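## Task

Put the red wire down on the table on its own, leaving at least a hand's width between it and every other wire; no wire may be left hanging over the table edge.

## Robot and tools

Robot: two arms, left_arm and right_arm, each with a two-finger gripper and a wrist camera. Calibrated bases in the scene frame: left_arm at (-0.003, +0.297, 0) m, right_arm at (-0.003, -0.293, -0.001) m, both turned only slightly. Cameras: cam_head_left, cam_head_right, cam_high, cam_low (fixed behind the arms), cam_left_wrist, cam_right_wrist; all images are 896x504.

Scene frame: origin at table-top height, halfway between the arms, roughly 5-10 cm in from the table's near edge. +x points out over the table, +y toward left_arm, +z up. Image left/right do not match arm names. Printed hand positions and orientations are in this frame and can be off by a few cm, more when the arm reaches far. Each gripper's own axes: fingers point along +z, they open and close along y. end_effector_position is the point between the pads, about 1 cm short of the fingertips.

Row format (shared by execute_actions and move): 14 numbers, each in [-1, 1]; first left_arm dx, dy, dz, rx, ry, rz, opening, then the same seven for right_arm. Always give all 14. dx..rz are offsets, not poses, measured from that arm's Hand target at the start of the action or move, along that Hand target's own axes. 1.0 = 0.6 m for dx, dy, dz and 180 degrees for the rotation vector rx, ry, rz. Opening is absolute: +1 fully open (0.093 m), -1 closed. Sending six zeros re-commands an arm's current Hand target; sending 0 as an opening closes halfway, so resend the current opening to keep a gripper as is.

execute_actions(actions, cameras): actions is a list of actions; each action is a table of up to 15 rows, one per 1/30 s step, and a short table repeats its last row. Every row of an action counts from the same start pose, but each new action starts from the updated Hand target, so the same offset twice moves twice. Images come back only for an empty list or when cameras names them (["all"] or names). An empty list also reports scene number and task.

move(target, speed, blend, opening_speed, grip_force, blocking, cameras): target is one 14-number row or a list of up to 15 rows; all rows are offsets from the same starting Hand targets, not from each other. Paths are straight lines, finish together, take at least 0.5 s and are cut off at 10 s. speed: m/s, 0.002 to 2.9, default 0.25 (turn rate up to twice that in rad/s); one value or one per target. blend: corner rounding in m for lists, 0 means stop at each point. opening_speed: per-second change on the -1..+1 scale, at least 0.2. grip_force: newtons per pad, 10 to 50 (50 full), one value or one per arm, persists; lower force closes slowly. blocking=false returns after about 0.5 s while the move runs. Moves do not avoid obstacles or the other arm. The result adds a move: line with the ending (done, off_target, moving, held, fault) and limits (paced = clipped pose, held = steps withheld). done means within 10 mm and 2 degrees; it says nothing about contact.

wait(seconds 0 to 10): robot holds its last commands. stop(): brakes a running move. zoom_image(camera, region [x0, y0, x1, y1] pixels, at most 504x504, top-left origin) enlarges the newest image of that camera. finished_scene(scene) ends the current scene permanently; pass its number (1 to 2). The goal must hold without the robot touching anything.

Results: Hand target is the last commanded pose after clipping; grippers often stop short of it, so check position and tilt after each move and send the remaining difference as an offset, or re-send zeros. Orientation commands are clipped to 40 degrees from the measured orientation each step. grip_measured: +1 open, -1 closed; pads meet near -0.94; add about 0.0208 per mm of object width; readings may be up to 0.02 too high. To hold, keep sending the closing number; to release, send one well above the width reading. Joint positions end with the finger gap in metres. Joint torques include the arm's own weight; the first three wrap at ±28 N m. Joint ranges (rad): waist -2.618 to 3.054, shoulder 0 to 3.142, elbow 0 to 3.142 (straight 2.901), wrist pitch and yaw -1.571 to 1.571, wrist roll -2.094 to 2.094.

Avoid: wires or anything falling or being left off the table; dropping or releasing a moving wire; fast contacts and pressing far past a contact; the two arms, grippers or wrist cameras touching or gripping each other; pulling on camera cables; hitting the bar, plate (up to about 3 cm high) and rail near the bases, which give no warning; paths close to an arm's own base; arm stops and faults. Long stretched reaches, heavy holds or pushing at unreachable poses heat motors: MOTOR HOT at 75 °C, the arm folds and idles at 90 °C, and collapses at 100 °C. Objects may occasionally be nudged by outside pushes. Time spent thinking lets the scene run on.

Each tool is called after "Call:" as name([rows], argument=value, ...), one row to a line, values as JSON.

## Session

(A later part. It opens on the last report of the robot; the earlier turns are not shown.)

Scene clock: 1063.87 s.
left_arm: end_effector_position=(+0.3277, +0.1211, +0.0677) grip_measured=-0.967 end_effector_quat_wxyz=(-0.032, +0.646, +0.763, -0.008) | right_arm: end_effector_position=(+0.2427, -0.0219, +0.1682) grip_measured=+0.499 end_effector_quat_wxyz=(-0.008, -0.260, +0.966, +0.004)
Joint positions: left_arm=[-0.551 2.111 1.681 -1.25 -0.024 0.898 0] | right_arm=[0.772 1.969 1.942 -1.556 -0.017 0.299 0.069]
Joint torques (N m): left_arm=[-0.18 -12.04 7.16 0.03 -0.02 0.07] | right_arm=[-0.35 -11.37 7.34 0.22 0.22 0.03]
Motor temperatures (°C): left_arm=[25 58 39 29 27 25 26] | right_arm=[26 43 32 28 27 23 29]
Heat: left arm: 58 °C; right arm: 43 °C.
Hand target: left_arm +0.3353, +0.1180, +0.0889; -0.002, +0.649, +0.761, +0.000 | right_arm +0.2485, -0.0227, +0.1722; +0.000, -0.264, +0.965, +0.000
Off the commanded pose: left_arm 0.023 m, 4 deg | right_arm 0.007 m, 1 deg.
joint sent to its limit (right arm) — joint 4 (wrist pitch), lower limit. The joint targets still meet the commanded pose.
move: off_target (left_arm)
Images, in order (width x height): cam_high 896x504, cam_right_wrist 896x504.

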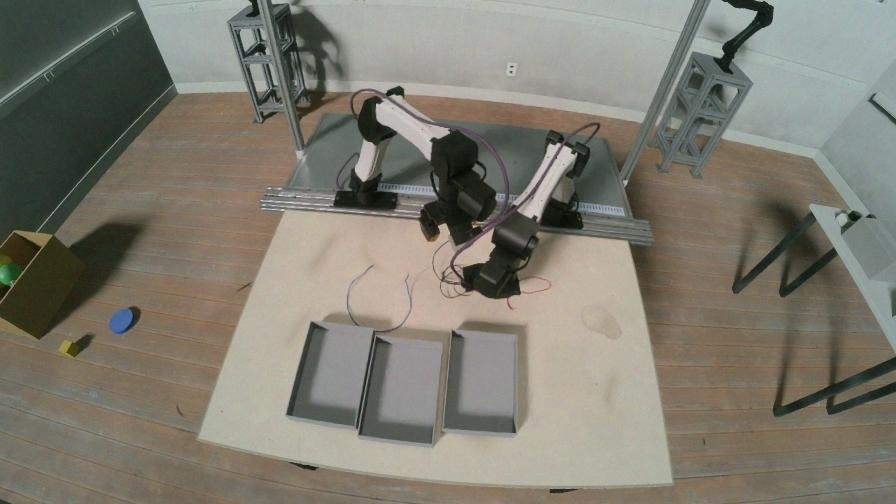

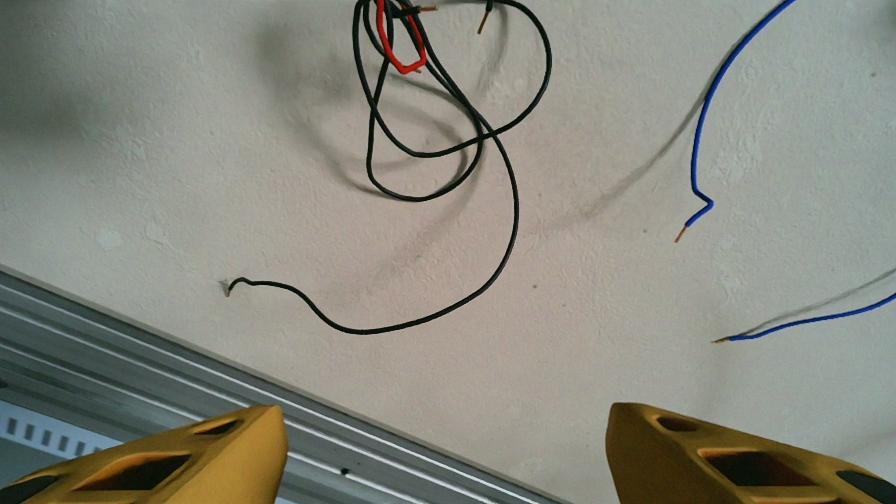

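Call:
move([
  [0.03,0.0,0,0,0,-0.5,-1,0,0,0,0,0,0,0.5],
  [0.03,0.0,0,0,0,-0.5,-1,-0.025,0.01,0.16,0,0,0,0.6],
], speed=0.2, cameras=["cam_right_wrist","cam_high","cam_left_wrist"])

Scene clock: 1078.17 s.
left_arm: end_effector_position=(+0.3274, +0.1354, +0.0719) grip_measured=-0.967 end_effector_quat_wxyz=(-0.029, -0.070, +0.997, +0.014) | right_arm: end_effector_position=(+0.2562, -0.0077, +0.0831) grip_measured=+0.599 end_effector_quat_wxyz=(+0.000, -0.260, +0.965, +0.008)
Joint positions: left_arm=[-0.518 2.079 1.652 -1.25 -0.024 -0.614 0] | right_arm=[0.772 2.014 1.666 -1.217 -0.017 0.299 0.074]
Joint torques (N m): left_arm=[0.24 -12.56 4.94 0.27 -0.08 -0.16] | right_arm=[-0.03 -11.41 4.67 0.49 0.2 0.05]
Motor temperatures (°C): left_arm=[25 61 39 29 27 25 26] | right_arm=[26 47 33 27 27 23 29]
Heat: left arm: 61 °C; right arm: 47 °C.
Hand target: left_arm +0.3325, +0.1359, +0.0888; -0.001, -0.079, +0.997, +0.001 | right_arm +0.2583, -0.0100, +0.0763; +0.000, -0.264, +0.965, +0.000
Off the commanded pose: left_arm 0.018 m, 4 deg | right_arm 0.008 m, 1 deg.
move: off_target (left_arm)
Images, in order (width x height): cam_high 896x504, cam_left_wrist 896x504, cam_right_wrist 896x504.

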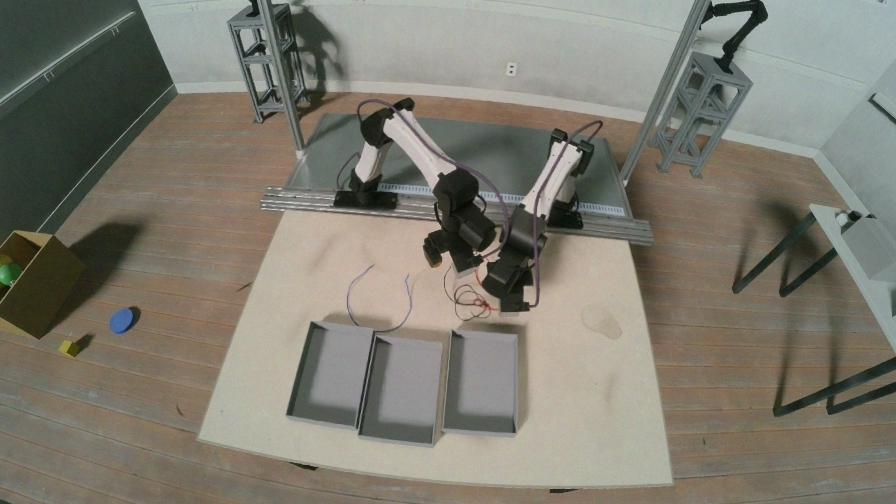

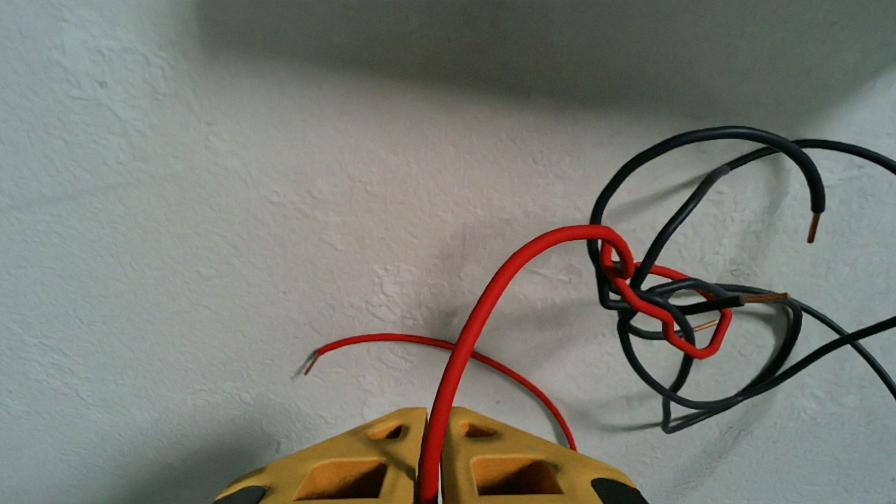

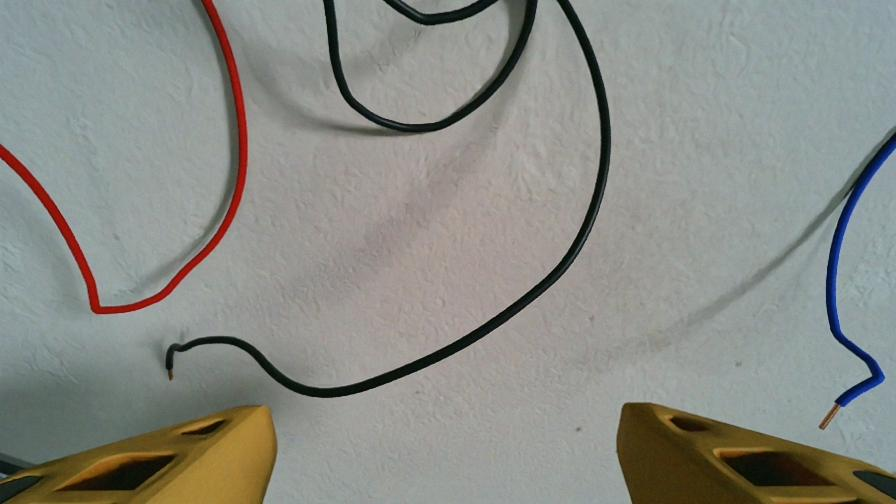

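Call:
move(target=[0.0,0.12,0.02,0,0,0,-1,0,0,-0.06,0,0,0,0.6], speed=0.08, cameras=["cam_right_wrist","cam_high","cam_head_left"])

Call:
zoom_image(camera="cam_high", region=[400, 220, 580, 340])

Scene clock: 1087.87 s.
left_arm: end_effector_position=(+0.3144, +0.2069, +0.0643) grip_measured=-0.967 end_effector_quat_wxyz=(-0.032, -0.084, +0.996, +0.010) | right_arm: end_effector_position=(+0.2527, -0.0114, +0.1062) grip_measured=+0.599 end_effector_quat_wxyz=(-0.011, -0.260, +0.965, +0.001)
Joint positions: left_arm=[-0.346 1.934 1.425 -1.165 -0.032 -0.471 0] | right_arm=[0.772 2.014 1.758 -1.336 -0.017 0.299 0.074]
Joint torques (N m): left_arm=[0.08 -11.04 4.79 0.4 -0.08 0.13] | right_arm=[0.09 -12.04 7.36 0.24 0.12 0.05]
Motor temperatures (°C): left_arm=[25 63 38 28 27 25 26] | right_arm=[26 48 33 27 27 23 29]
Heat: left arm: 63 °C; right arm: 48 °C.
Hand target: left_arm +0.3210, +0.2069, +0.0771; -0.001, -0.079, +0.997, +0.001 | right_arm +0.2583, -0.0100, +0.1122; +0.000, -0.264, +0.965, +0.000
Off the commanded pose: left_arm 0.014 m, 4 deg | right_arm 0.008 m, 1 deg.
move: off_target (left_arm)
Images, in order (width x height): cam_head_left 896x504, cam_high 896x504, cam_right_wrist 896x504.

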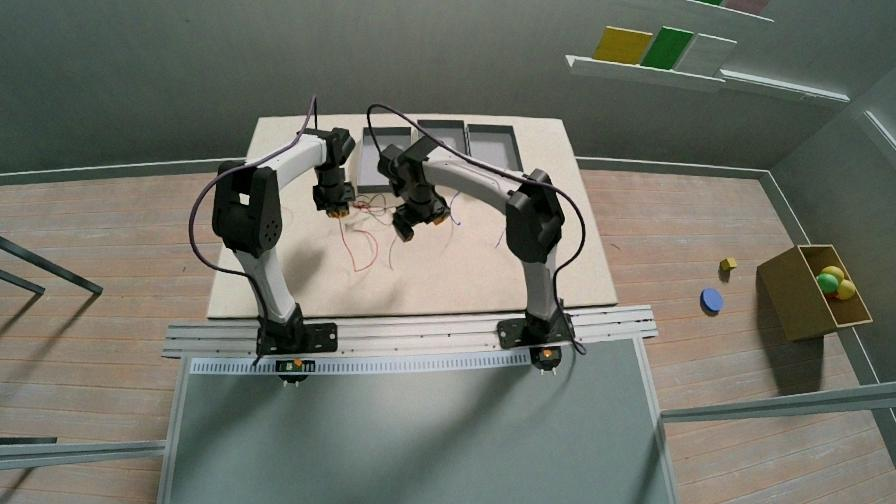

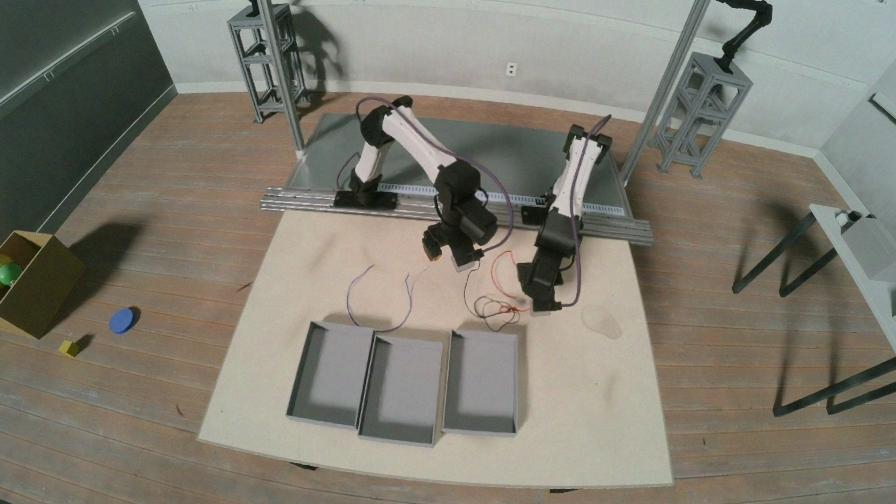

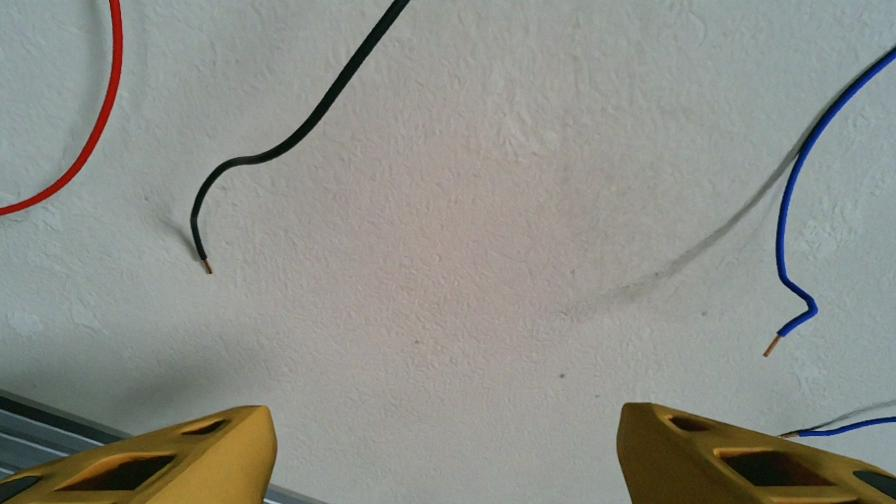

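Scaled by 2.800 from the camera's 896x504 image, which has a finer 1280x720 frame.

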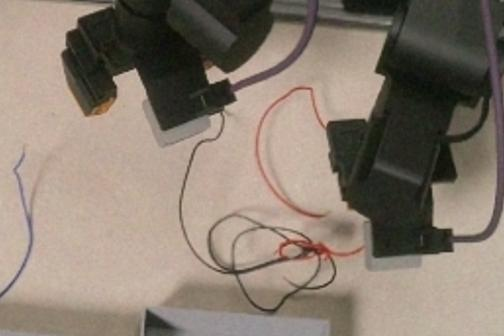

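Call:
move(target=[0.0,0.0,0,0,0,0,-1,-0.154,0.025,0,0,0,0,0.6], speed=0.12, cameras=["cam_right_wrist","cam_head_left"])

Scene clock: 1093.30 s.
left_arm: end_effector_position=(+0.3146, +0.2068, +0.0643) grip_measured=-0.967 end_effector_quat_wxyz=(-0.031, -0.084, +0.996, +0.010) | right_arm: end_effector_position=(+0.3239, +0.0519, +0.1154) grip_measured=+0.599 end_effector_quat_wxyz=(+0.022, -0.261, +0.965, +0.022)
Joint positions: left_arm=[-0.346 1.934 1.425 -1.164 -0.032 -0.471 0] | right_arm=[0.753 2.426 2.467 -1.555 -0.017 0.278 0.074]
Joint torques (N m): left_arm=[0.06 -11.02 4.75 0.39 -0.08 0.12] | right_arm=[-0.34 -13.75 7.43 0.35 0.11 -0.05]
Motor temperatures (°C): left_arm=[25 64 38 28 27 25 27] | right_arm=[26 50 34 27 27 23 29]
Heat: left arm: 64 °C; right arm: 50 °C.
Hand target: left_arm +0.3211, +0.2068, +0.0771; -0.001, -0.079, +0.997, +0.001 | right_arm +0.3302, +0.0501, +0.1121; +0.000, -0.264, +0.964, +0.000
Off the commanded pose: left_arm 0.014 m, 4 deg | right_arm 0.007 m, 4 deg.
joint sent to its limit (right arm) — joint 4 (wrist pitch), lower limit. The joint targets are off in orientation, not in position.
move: off_target (left_arm, right_arm)
Images, in order (width x height): cam_head_left 896x504, cam_right_wrist 896x504.

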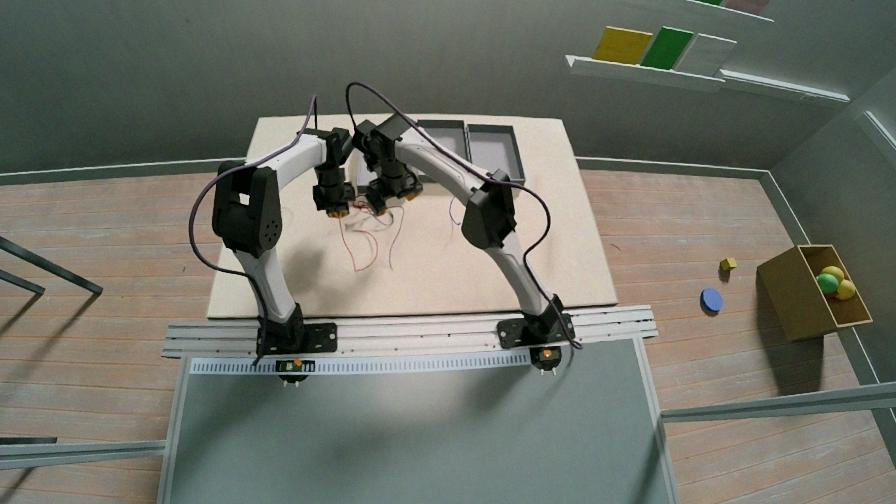

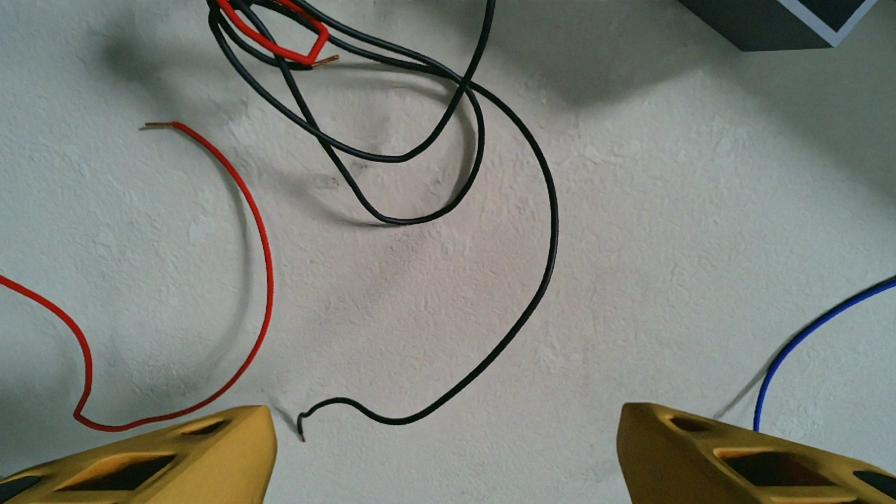

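Call:
move(target=[0.0,0.0,0,0,0,0,-1,-0.09,0.012,0.06,0,0,0,0.7], speed=0.12, cameras=["cam_right_wrist","cam_low"])

Scene clock: 1097.10 s.
left_arm: end_effector_position=(+0.3146, +0.2068, +0.0643) grip_measured=-0.967 end_effector_quat_wxyz=(-0.031, -0.084, +0.996, +0.010) | right_arm: end_effector_position=(+0.3354, +0.0625, +0.1094) grip_measured=+0.699 end_effector_quat_wxyz=(+0.033, -0.261, +0.964, +0.029)
Joint positions: left_arm=[-0.346 1.934 1.425 -1.164 -0.032 -0.471 0] | right_arm=[0.751 2.493 2.564 -1.558 -0.017 0.275 0.079]
Joint torques (N m): left_arm=[0.03 -11.03 4.79 0.38 -0.09 0.11] | right_arm=[0.12 -16.85 5.07 0.49 -0.03 0.16]
Motor temperatures (°C): left_arm=[25 65 38 28 27 25 27] | right_arm=[26 53 35 27 27 23 29]
Heat: left arm: 65 °C; right arm: 53 °C.
Hand target: left_arm +0.3211, +0.2068, +0.0771; -0.001, -0.079, +0.997, +0.001 | right_arm +0.3342, +0.0614, +0.1110; +0.032, -0.261, +0.964, +0.028 (not the last commanded pose)
Off the commanded pose: left_arm 0.014 m, 4 deg | right_arm 0.055 m, 5 deg.
move: held (right_arm; a check stopped the path), off_target (left_arm); limits=held
pose unreachable (right arm): on one or more control steps of this call, first in action 0 (counted from 0), this arm could not follow its commanded pose, so it was not sent that pose on those steps. It may still have moved: this result reports where it is.
cause: moving toward the commanded pose would bring a part of the arm too close to another arm (this arm's wrist (the part past joint 4) and the left arm's wrist (the part past joint 4), along the way the arms are being sent, or toward where that arm still pushes).
Images, in order (width x height): cam_low 896x504, cam_right_wrist 896x504.

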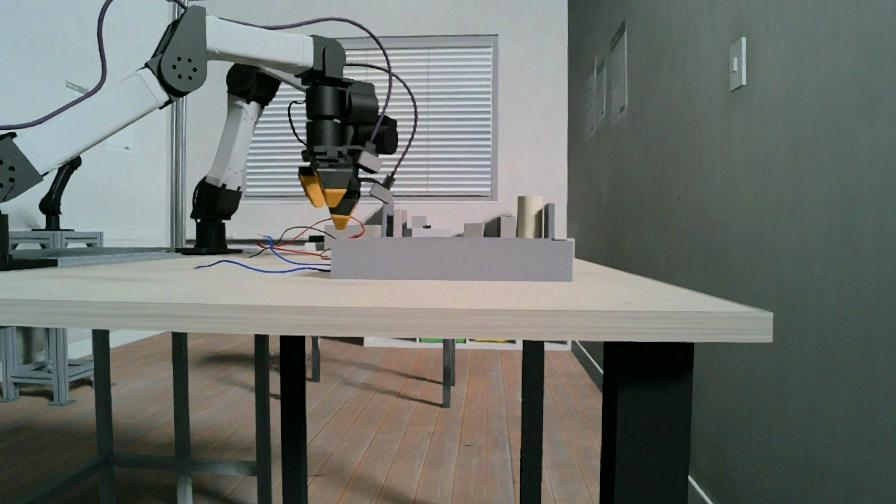

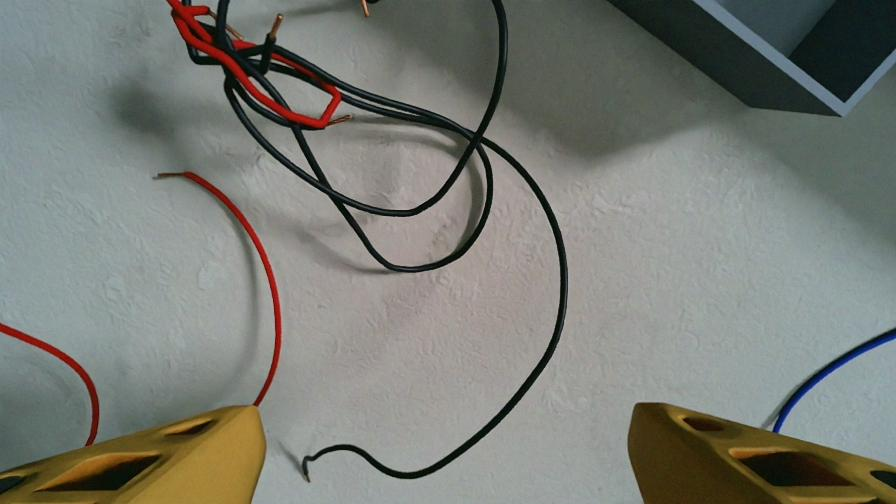

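Call:
move([
  [0,0,0.05,0,0,0,-1,0,0,0,0,0,0,0.7],
  [0,0,0.05,0,0,0,0,0,0,0,0,0,0,0.7],
  [0,0,-0.12,0,0,0,0,0,0,0,0,0,0,0.7],
  [0.15,0.2,-0.12,0,0,0,0,0,0,0,0,0,0,0.7],
  [0.15,0.2,-0.12,0,0,0,0,-0.085,0.012,0.0,0,0,0,0.7],
], speed=0.2, cameras=["cam_right_wrist"])

Scene clock: 1105.77 s.
left_arm: end_effector_position=(+0.2145, +0.3096, +0.1477) grip_measured=-0.002 end_effector_quat_wxyz=(-0.009, -0.083, +0.996, +0.002) | right_arm: end_effector_position=(+0.3676, +0.0909, +0.1187) grip_measured=+0.699 end_effector_quat_wxyz=(+0.099, -0.257, +0.959, +0.067)
Joint positions: left_arm=[-0.055 1.416 1.216 -1.413 -0.047 -0.177 0.045] | right_arm=[0.744 2.627 2.839 -1.546 -0.017 0.275 0.079]
Joint torques (N m): left_arm=[0.39 -5.15 4.86 0.32 -0.02 0.11] | right_arm=[-0.55 -15.02 7.43 0.9 0.05 -0.02]
Motor temperatures (°C): left_arm=[25 65 38 28 27 25 26] | right_arm=[26 60 34 27 27 23 29]
Heat: left arm: 65 °C; right arm: 60 °C.
Hand target: left_arm +0.2134, +0.3110, +0.1495; -0.001, -0.080, +0.997, +0.001 | right_arm +0.3744, +0.0931, +0.1152; +0.032, -0.261, +0.964, +0.028
Off the commanded pose: left_arm 0.003 m, 1 deg | right_arm 0.008 m, 9 deg.
elbow stopped short (right arm): the move would have taken joint 3 (elbow) straighter than the controller allows.
move: off_target (right_arm)
Images, in order (width x height): cam_right_wrist 896x504.

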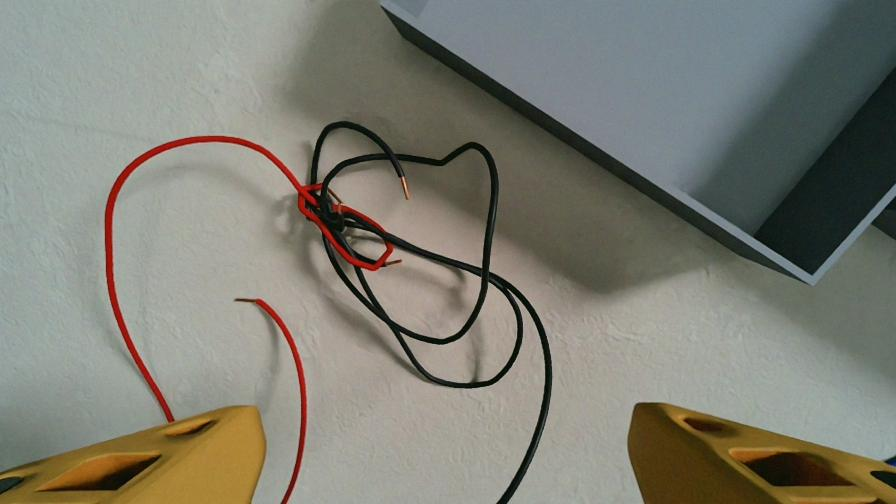

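Call:
move([
  [0,0,0,0,0,0,0,0.045,0.001,0.09,0.012,0.024,-0.002,0.5],
  [0,0,0,0,0,0,0,0.045,0.001,0.158,0.012,0.024,-0.002,0.5],
], speed=0.12, cameras=["cam_right_wrist"])

Scene clock: 1114.50 s.
left_arm: end_effector_position=(+0.2145, +0.3096, +0.1477) grip_measured=-0.002 end_effector_quat_wxyz=(-0.009, -0.083, +0.997, +0.002) | right_arm: end_effector_position=(+0.3546, +0.0851, +0.0252) grip_measured=+0.501 end_effector_quat_wxyz=(+0.011, -0.263, +0.965, +0.015)
Joint positions: left_arm=[-0.055 1.416 1.216 -1.413 -0.047 -0.176 0.045] | right_arm=[0.754 2.803 2.825 -1.561 -0.017 0.275 0.069]
Joint torques (N m): left_arm=[0.36 -5.08 4.78 0.32 -0.02 0.12] | right_arm=[0.64 -15.72 6.91 0.36 0.14 0.22]
Motor temperatures (°C): left_arm=[25 61 38 28 27 25 26] | right_arm=[26 64 35 27 27 23 29]
Heat: left arm: 61 °C; right arm: 64 °C.
Hand target: left_arm +0.2134, +0.3110, +0.1495; -0.001, -0.079, +0.997, +0.001 | right_arm +0.3554, +0.0867, +0.0186; +0.001, -0.264, +0.964, +0.000
Off the commanded pose: left_arm 0.003 m, 1 deg | right_arm 0.007 m, 2 deg.
joint sent to its limit (right arm) — joint 4 (wrist pitch), lower limit. The joint targets still meet the commanded pose.
move: done
Images, in order (width x height): cam_right_wrist 896x504.

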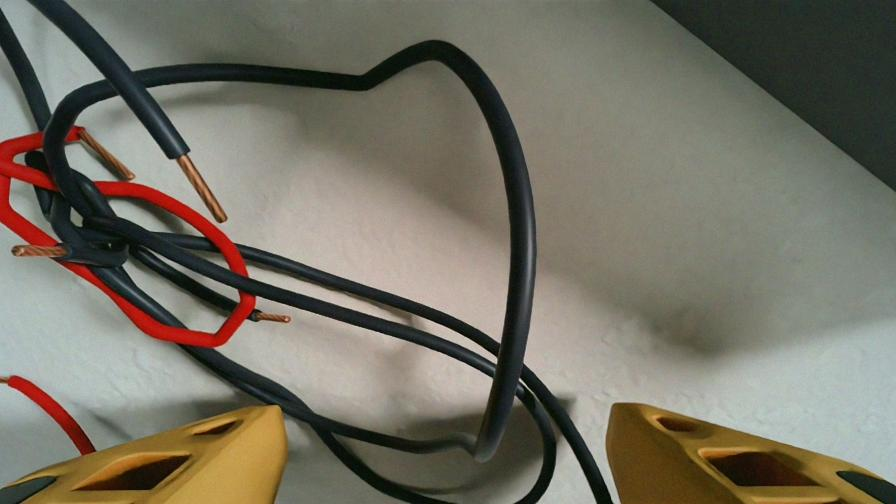

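Call:
move([
  [0,0,0,0,0,0,0,0,0,0,0,0,0,-1],
  [0,0,0,0,0,0,0,0.05,-0.1,-0.12,0,0,0,-1],
  [0,0,0,0,0,0,0,0.18,-0.12,-0.12,0,0,0,-1],
], speed=0.12, opening_speed=1, cameras=["cam_right_wrist","cam_high","cam_head_left"])

Scene clock: 1122.13 s.
left_arm: end_effector_position=(+0.2145, +0.3096, +0.1477) grip_measured=-0.002 end_effector_quat_wxyz=(-0.009, -0.083, +0.997, +0.002) | right_arm: end_effector_position=(+0.2992, -0.0296, +0.0819) grip_measured=-0.988 end_effector_quat_wxyz=(-0.013, -0.259, +0.966, -0.004)
Joint positions: left_arm=[-0.055 1.416 1.216 -1.413 -0.047 -0.176 0.045] | right_arm=[0.661 2.114 1.811 -1.298 -0.006 0.19 0]
Joint torques (N m): left_arm=[0.35 -5.12 4.83 0.32 -0.03 0.12] | right_arm=[0.51 -16.72 4.26 0.38 0.05 0.01]
Motor temperatures (°C): left_arm=[25 58 38 28 27 25 26] | right_arm=[26 69 35 27 27 23 30]
Heat: left arm: 58 °C; right arm: 69 °C.
Hand target: left_arm +0.2134, +0.3110, +0.1495; -0.001, -0.079, +0.997, +0.001 | right_arm +0.2991, -0.0302, +0.0906; +0.001, -0.264, +0.964, +0.000
Off the commanded pose: left_arm 0.003 m, 1 deg | right_arm 0.009 m, 2 deg.
move: done
Images, in order (width x height): cam_head_left 896x504, cam_high 896x504, cam_right_wrist 896x504.

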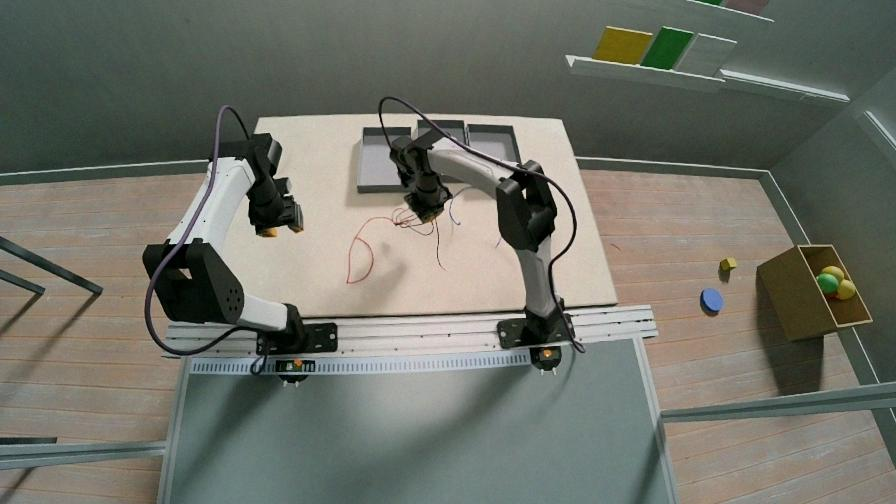

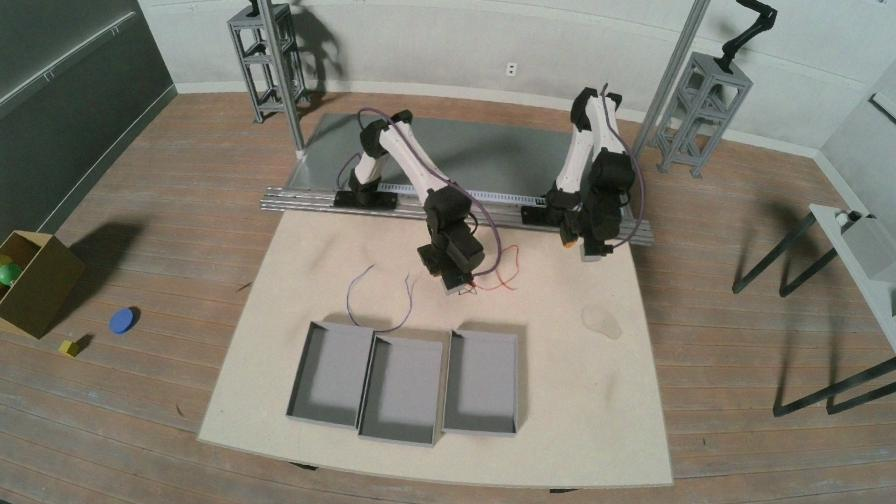

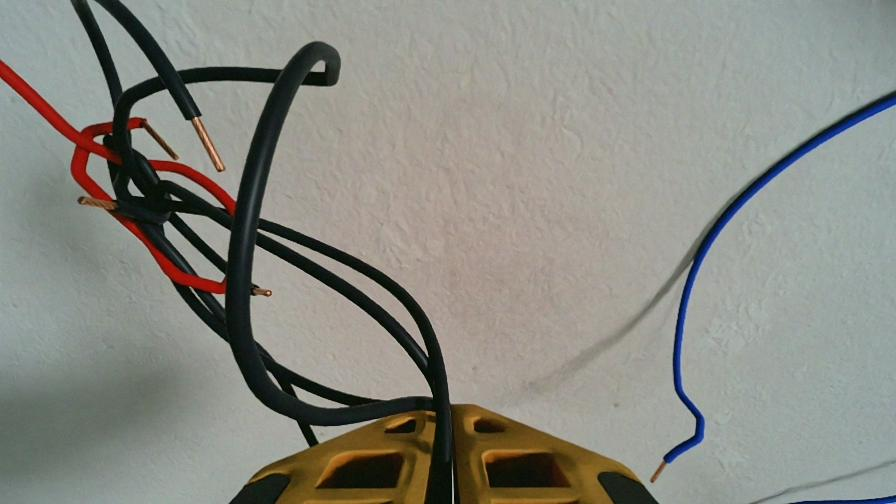

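Call:
move(target=[-0.032,-0.294,-0.167,0.331,-0.348,0.397,0,0.174,-0.13,-0.183,0,0,0,-1], speed=0.2, cameras=["cam_right_wrist","cam_high","cam_head_left","cam_left_wrist","cam_low"])

Call:
zoom_image(camera="cam_low", region=[200, 100, 360, 260])

Scene clock: 1141.43 s.
left_arm: end_effector_position=(+0.2606, +0.1432, +0.2496) grip_measured=-0.002 end_effector_quat_wxyz=(+0.492, +0.475, +0.610, -0.400) | right_arm: end_effector_position=(+0.2527, -0.1447, +0.1977) grip_measured=-0.988 end_effector_quat_wxyz=(+0.014, -0.261, +0.965, +0.006)
Joint positions: left_arm=[-0.071 1.23 0.86 -0.429 1.224 0.733 0.045] | right_arm=[0.468 1.667 1.68 -1.557 -0.006 -0.008 0]
Joint torques (N m): left_arm=[-0.99 -2.45 5.64 1.77 0.52 0.06] | right_arm=[-0.64 -10.54 4.34 0.29 0.08 -0.05]
Motor temperatures (°C): left_arm=[25 53 37 29 27 25 26] | right_arm=[26 69 35 27 27 23 30]
Heat: left arm: 53 °C; right arm: 69 °C.
Hand target: left_arm +0.2605, +0.1397, +0.2493; +0.496, +0.483, +0.599, -0.403 | right_arm +0.2489, -0.1506, +0.2003; +0.001, -0.264, +0.964, +0.000
Off the commanded pose: left_arm 0.004 m, 2 deg | right_arm 0.008 m, 2 deg.
joint sent to its limit (right arm) — joint 4 (wrist pitch), lower limit. The joint targets still meet the commanded pose.
move: done
Images, in order (width x height): cam_head_left 896x504, cam_high 896x504, cam_low 896x504, cam_left_wrist 896x504, cam_right_wrist 896x504.

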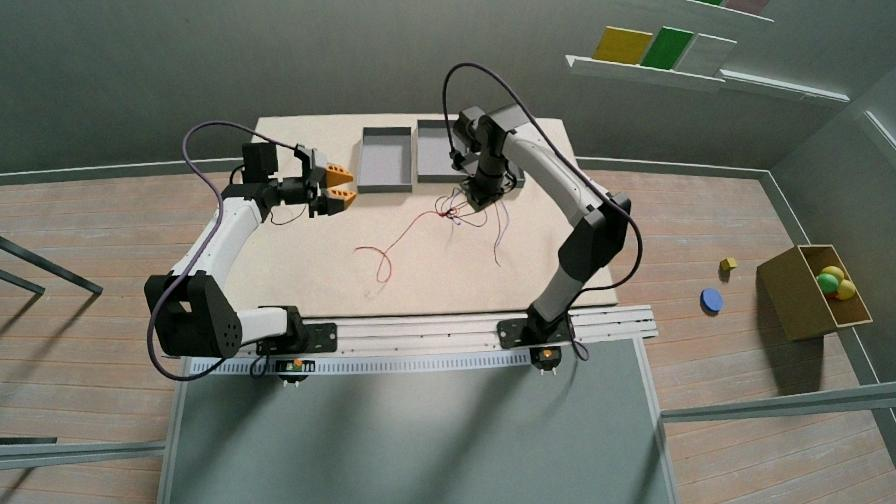

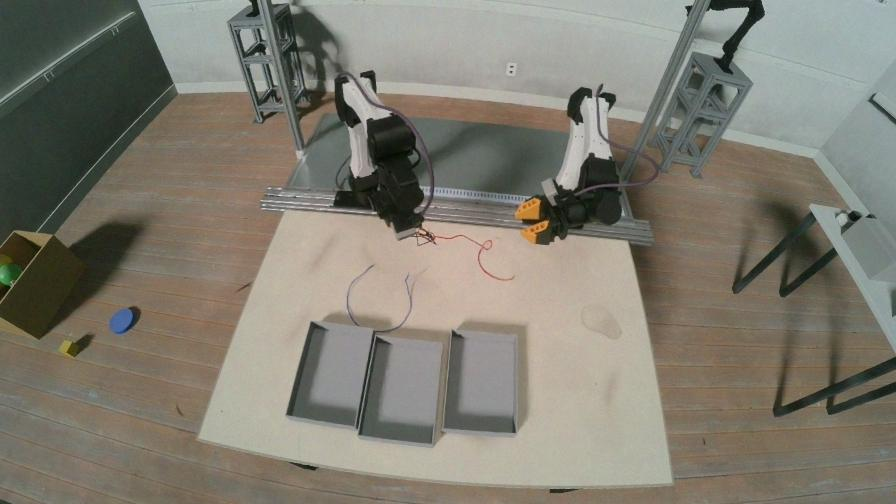

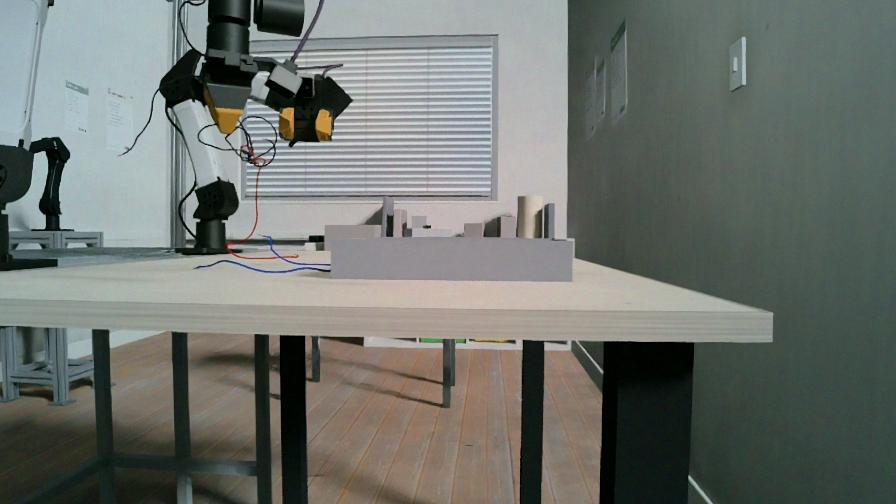

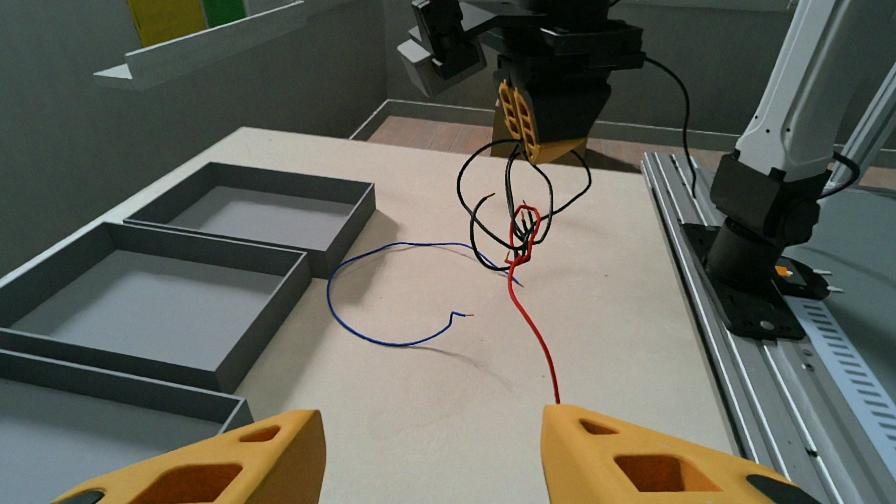

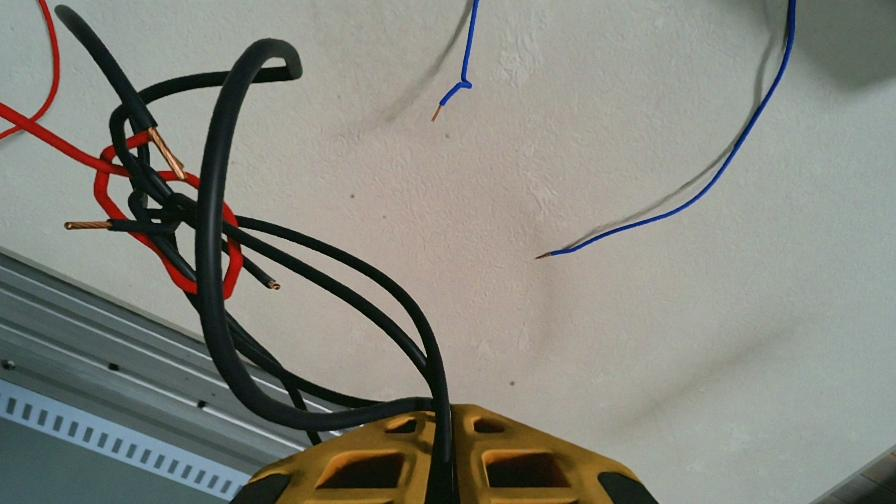

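Scaled by 3.150 from the camera's 896x504 image, which has a finer 1280x720 frame.

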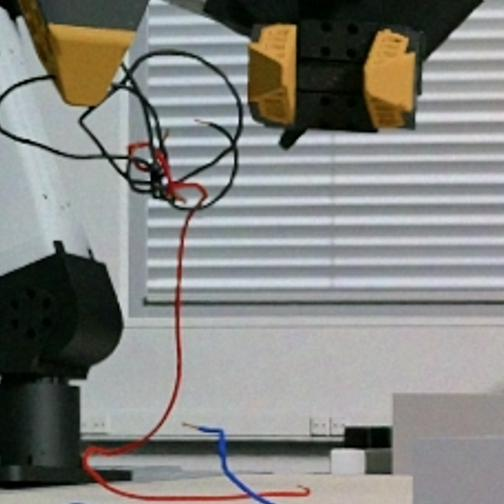

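Call:
move([
  [0.186,0.02,0.05,0,0,0,0.1,0,0,0,0,0,0,-1],
  [0.186,-0.052,0.25,0,0,0,0.1,0,0,0,0,0,0,-1],
], speed=0.2, cameras=["cam_left_wrist","cam_low"])

Call:
zoom_image(camera="cam_low", region=[200, 100, 360, 260])

Scene clock: 1154.37 s.
left_arm: end_effector_position=(+0.2569, +0.0114, +0.1137) grip_measured=+0.098 end_effector_quat_wxyz=(+0.494, +0.484, +0.600, -0.403) | right_arm: end_effector_position=(+0.2527, -0.1447, +0.1977) grip_measured=-0.988 end_effector_quat_wxyz=(+0.014, -0.261, +0.965, +0.006)
Joint positions: left_arm=[-0.563 1.73 0.472 0.904 0.818 0.244 0.05] | right_arm=[0.468 1.667 1.68 -1.557 -0.006 -0.008 0]
Joint torques (N m): left_arm=[-0.85 -4.18 3.99 2.39 0.06 -0.12] | right_arm=[-0.59 -10.82 4.18 0.31 0.09 0.02]
Motor temperatures (°C): left_arm=[25 50 37 31 27 25 26] | right_arm=[26 65 35 26 27 23 30]
Heat: left arm: 50 °C; right arm: 65 °C.
Hand target: left_arm +0.2561, +0.0090, +0.1120; +0.496, +0.483, +0.599, -0.402 | right_arm +0.2490, -0.1506, +0.2003; +0.001, -0.264, +0.964, +0.000
Off the commanded pose: left_arm 0.003 m, 0 deg | right_arm 0.008 m, 2 deg.
joint sent to its limit (right arm) — joint 4 (wrist pitch), lower limit. The joint targets still meet the commanded pose.
move: done
Images, in order (width x height): cam_low 896x504, cam_left_wrist 896x504.

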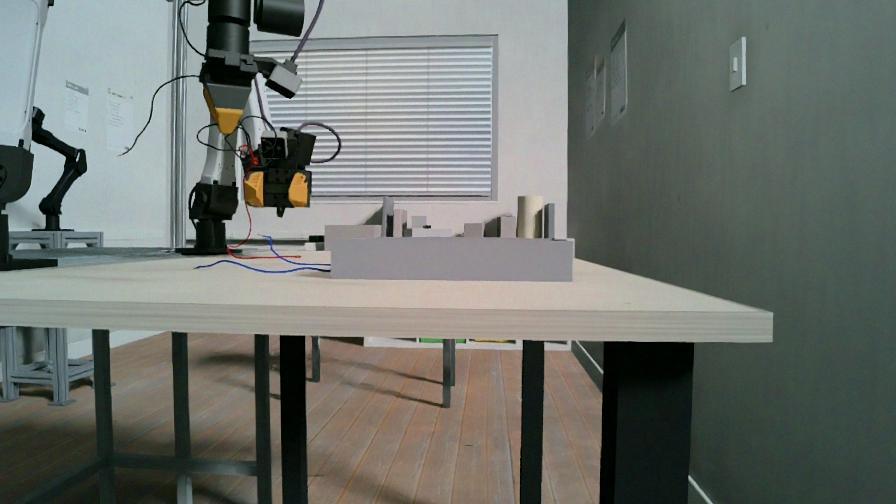

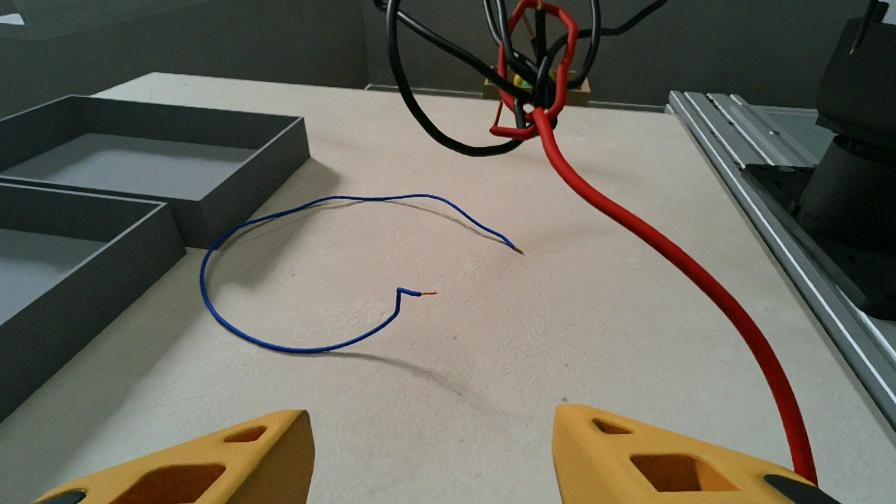

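Scaled by 3.150 from the camera's 896x504 image, which has a finer 1280x720 frame.

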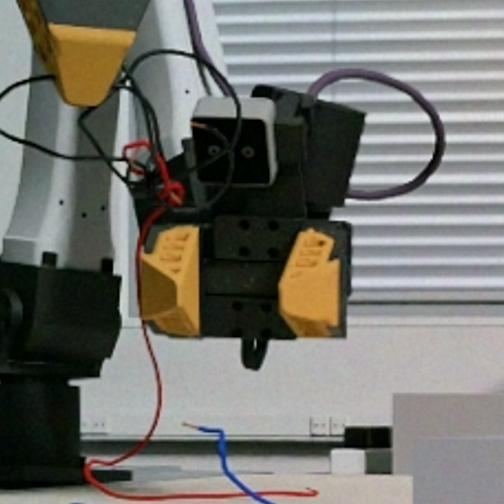

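Call:
move([
  [0,0.0,-0.16,0,0,0,0.1,0,0,0,0,0,0,-1],
  [-0.04,-0.091,-0.132,0,0,0,0.1,0,0,0,0,0,0,-1],
], speed=0.2, cameras=["cam_left_wrist","cam_low"])

Scene clock: 1164.93 s.
left_arm: end_effector_position=(+0.1889, +0.0702, +0.1494) grip_measured=+0.098 end_effector_quat_wxyz=(+0.494, +0.484, +0.599, -0.403) | right_arm: end_effector_position=(+0.2527, -0.1447, +0.1977) grip_measured=-0.988 end_effector_quat_wxyz=(+0.014, -0.261, +0.965, +0.006)
Joint positions: left_arm=[-0.47 1.128 0.249 0.49 0.906 0.293 0.05] | right_arm=[0.468 1.667 1.68 -1.557 -0.006 -0.008 0]
Joint torques (N m): left_arm=[-0.84 -2.77 5.27 2.03 0.1 -0.13] | right_arm=[-0.35 -10.81 3.96 0.35 0.08 -0.02]
Motor temperatures (°C): left_arm=[25 49 36 33 27 25 26] | right_arm=[26 62 34 26 27 23 30]
Heat: left arm: 49 °C; right arm: 62 °C.
Hand target: left_arm +0.1875, +0.0693, +0.1505; +0.496, +0.483, +0.599, -0.403 | right_arm +0.2489, -0.1506, +0.2003; +0.001, -0.264, +0.964, +0.000
Off the commanded pose: left_arm 0.002 m, 0 deg | right_arm 0.008 m, 2 deg.
joint sent to its limit (right arm) — joint 4 (wrist pitch), lower limit. The joint targets still meet the commanded pose.
move: done
Images, in order (width x height): cam_low 896x504, cam_left_wrist 896x504.

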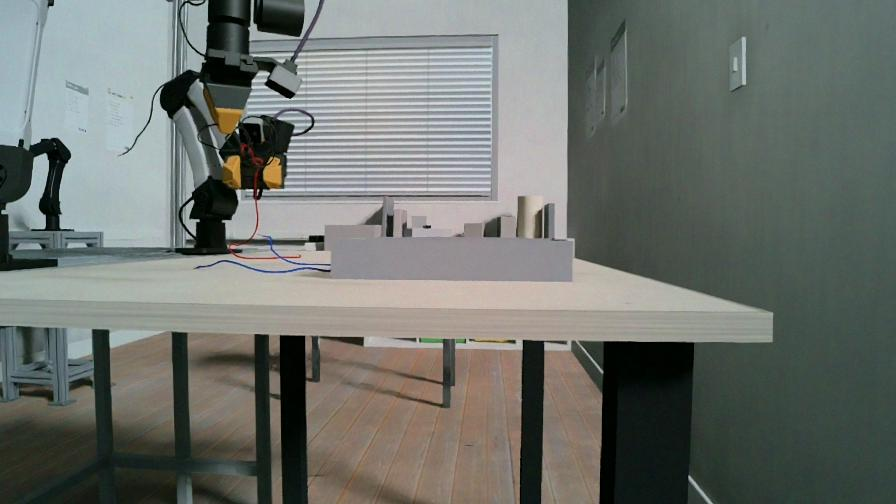

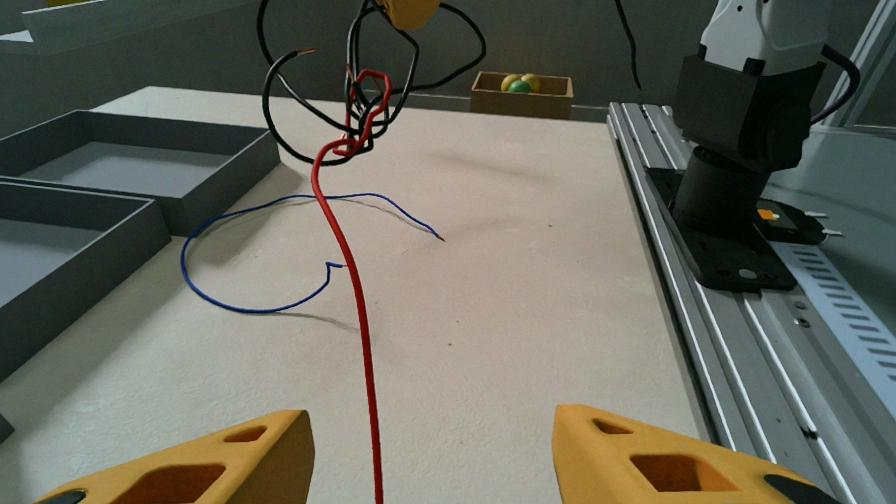

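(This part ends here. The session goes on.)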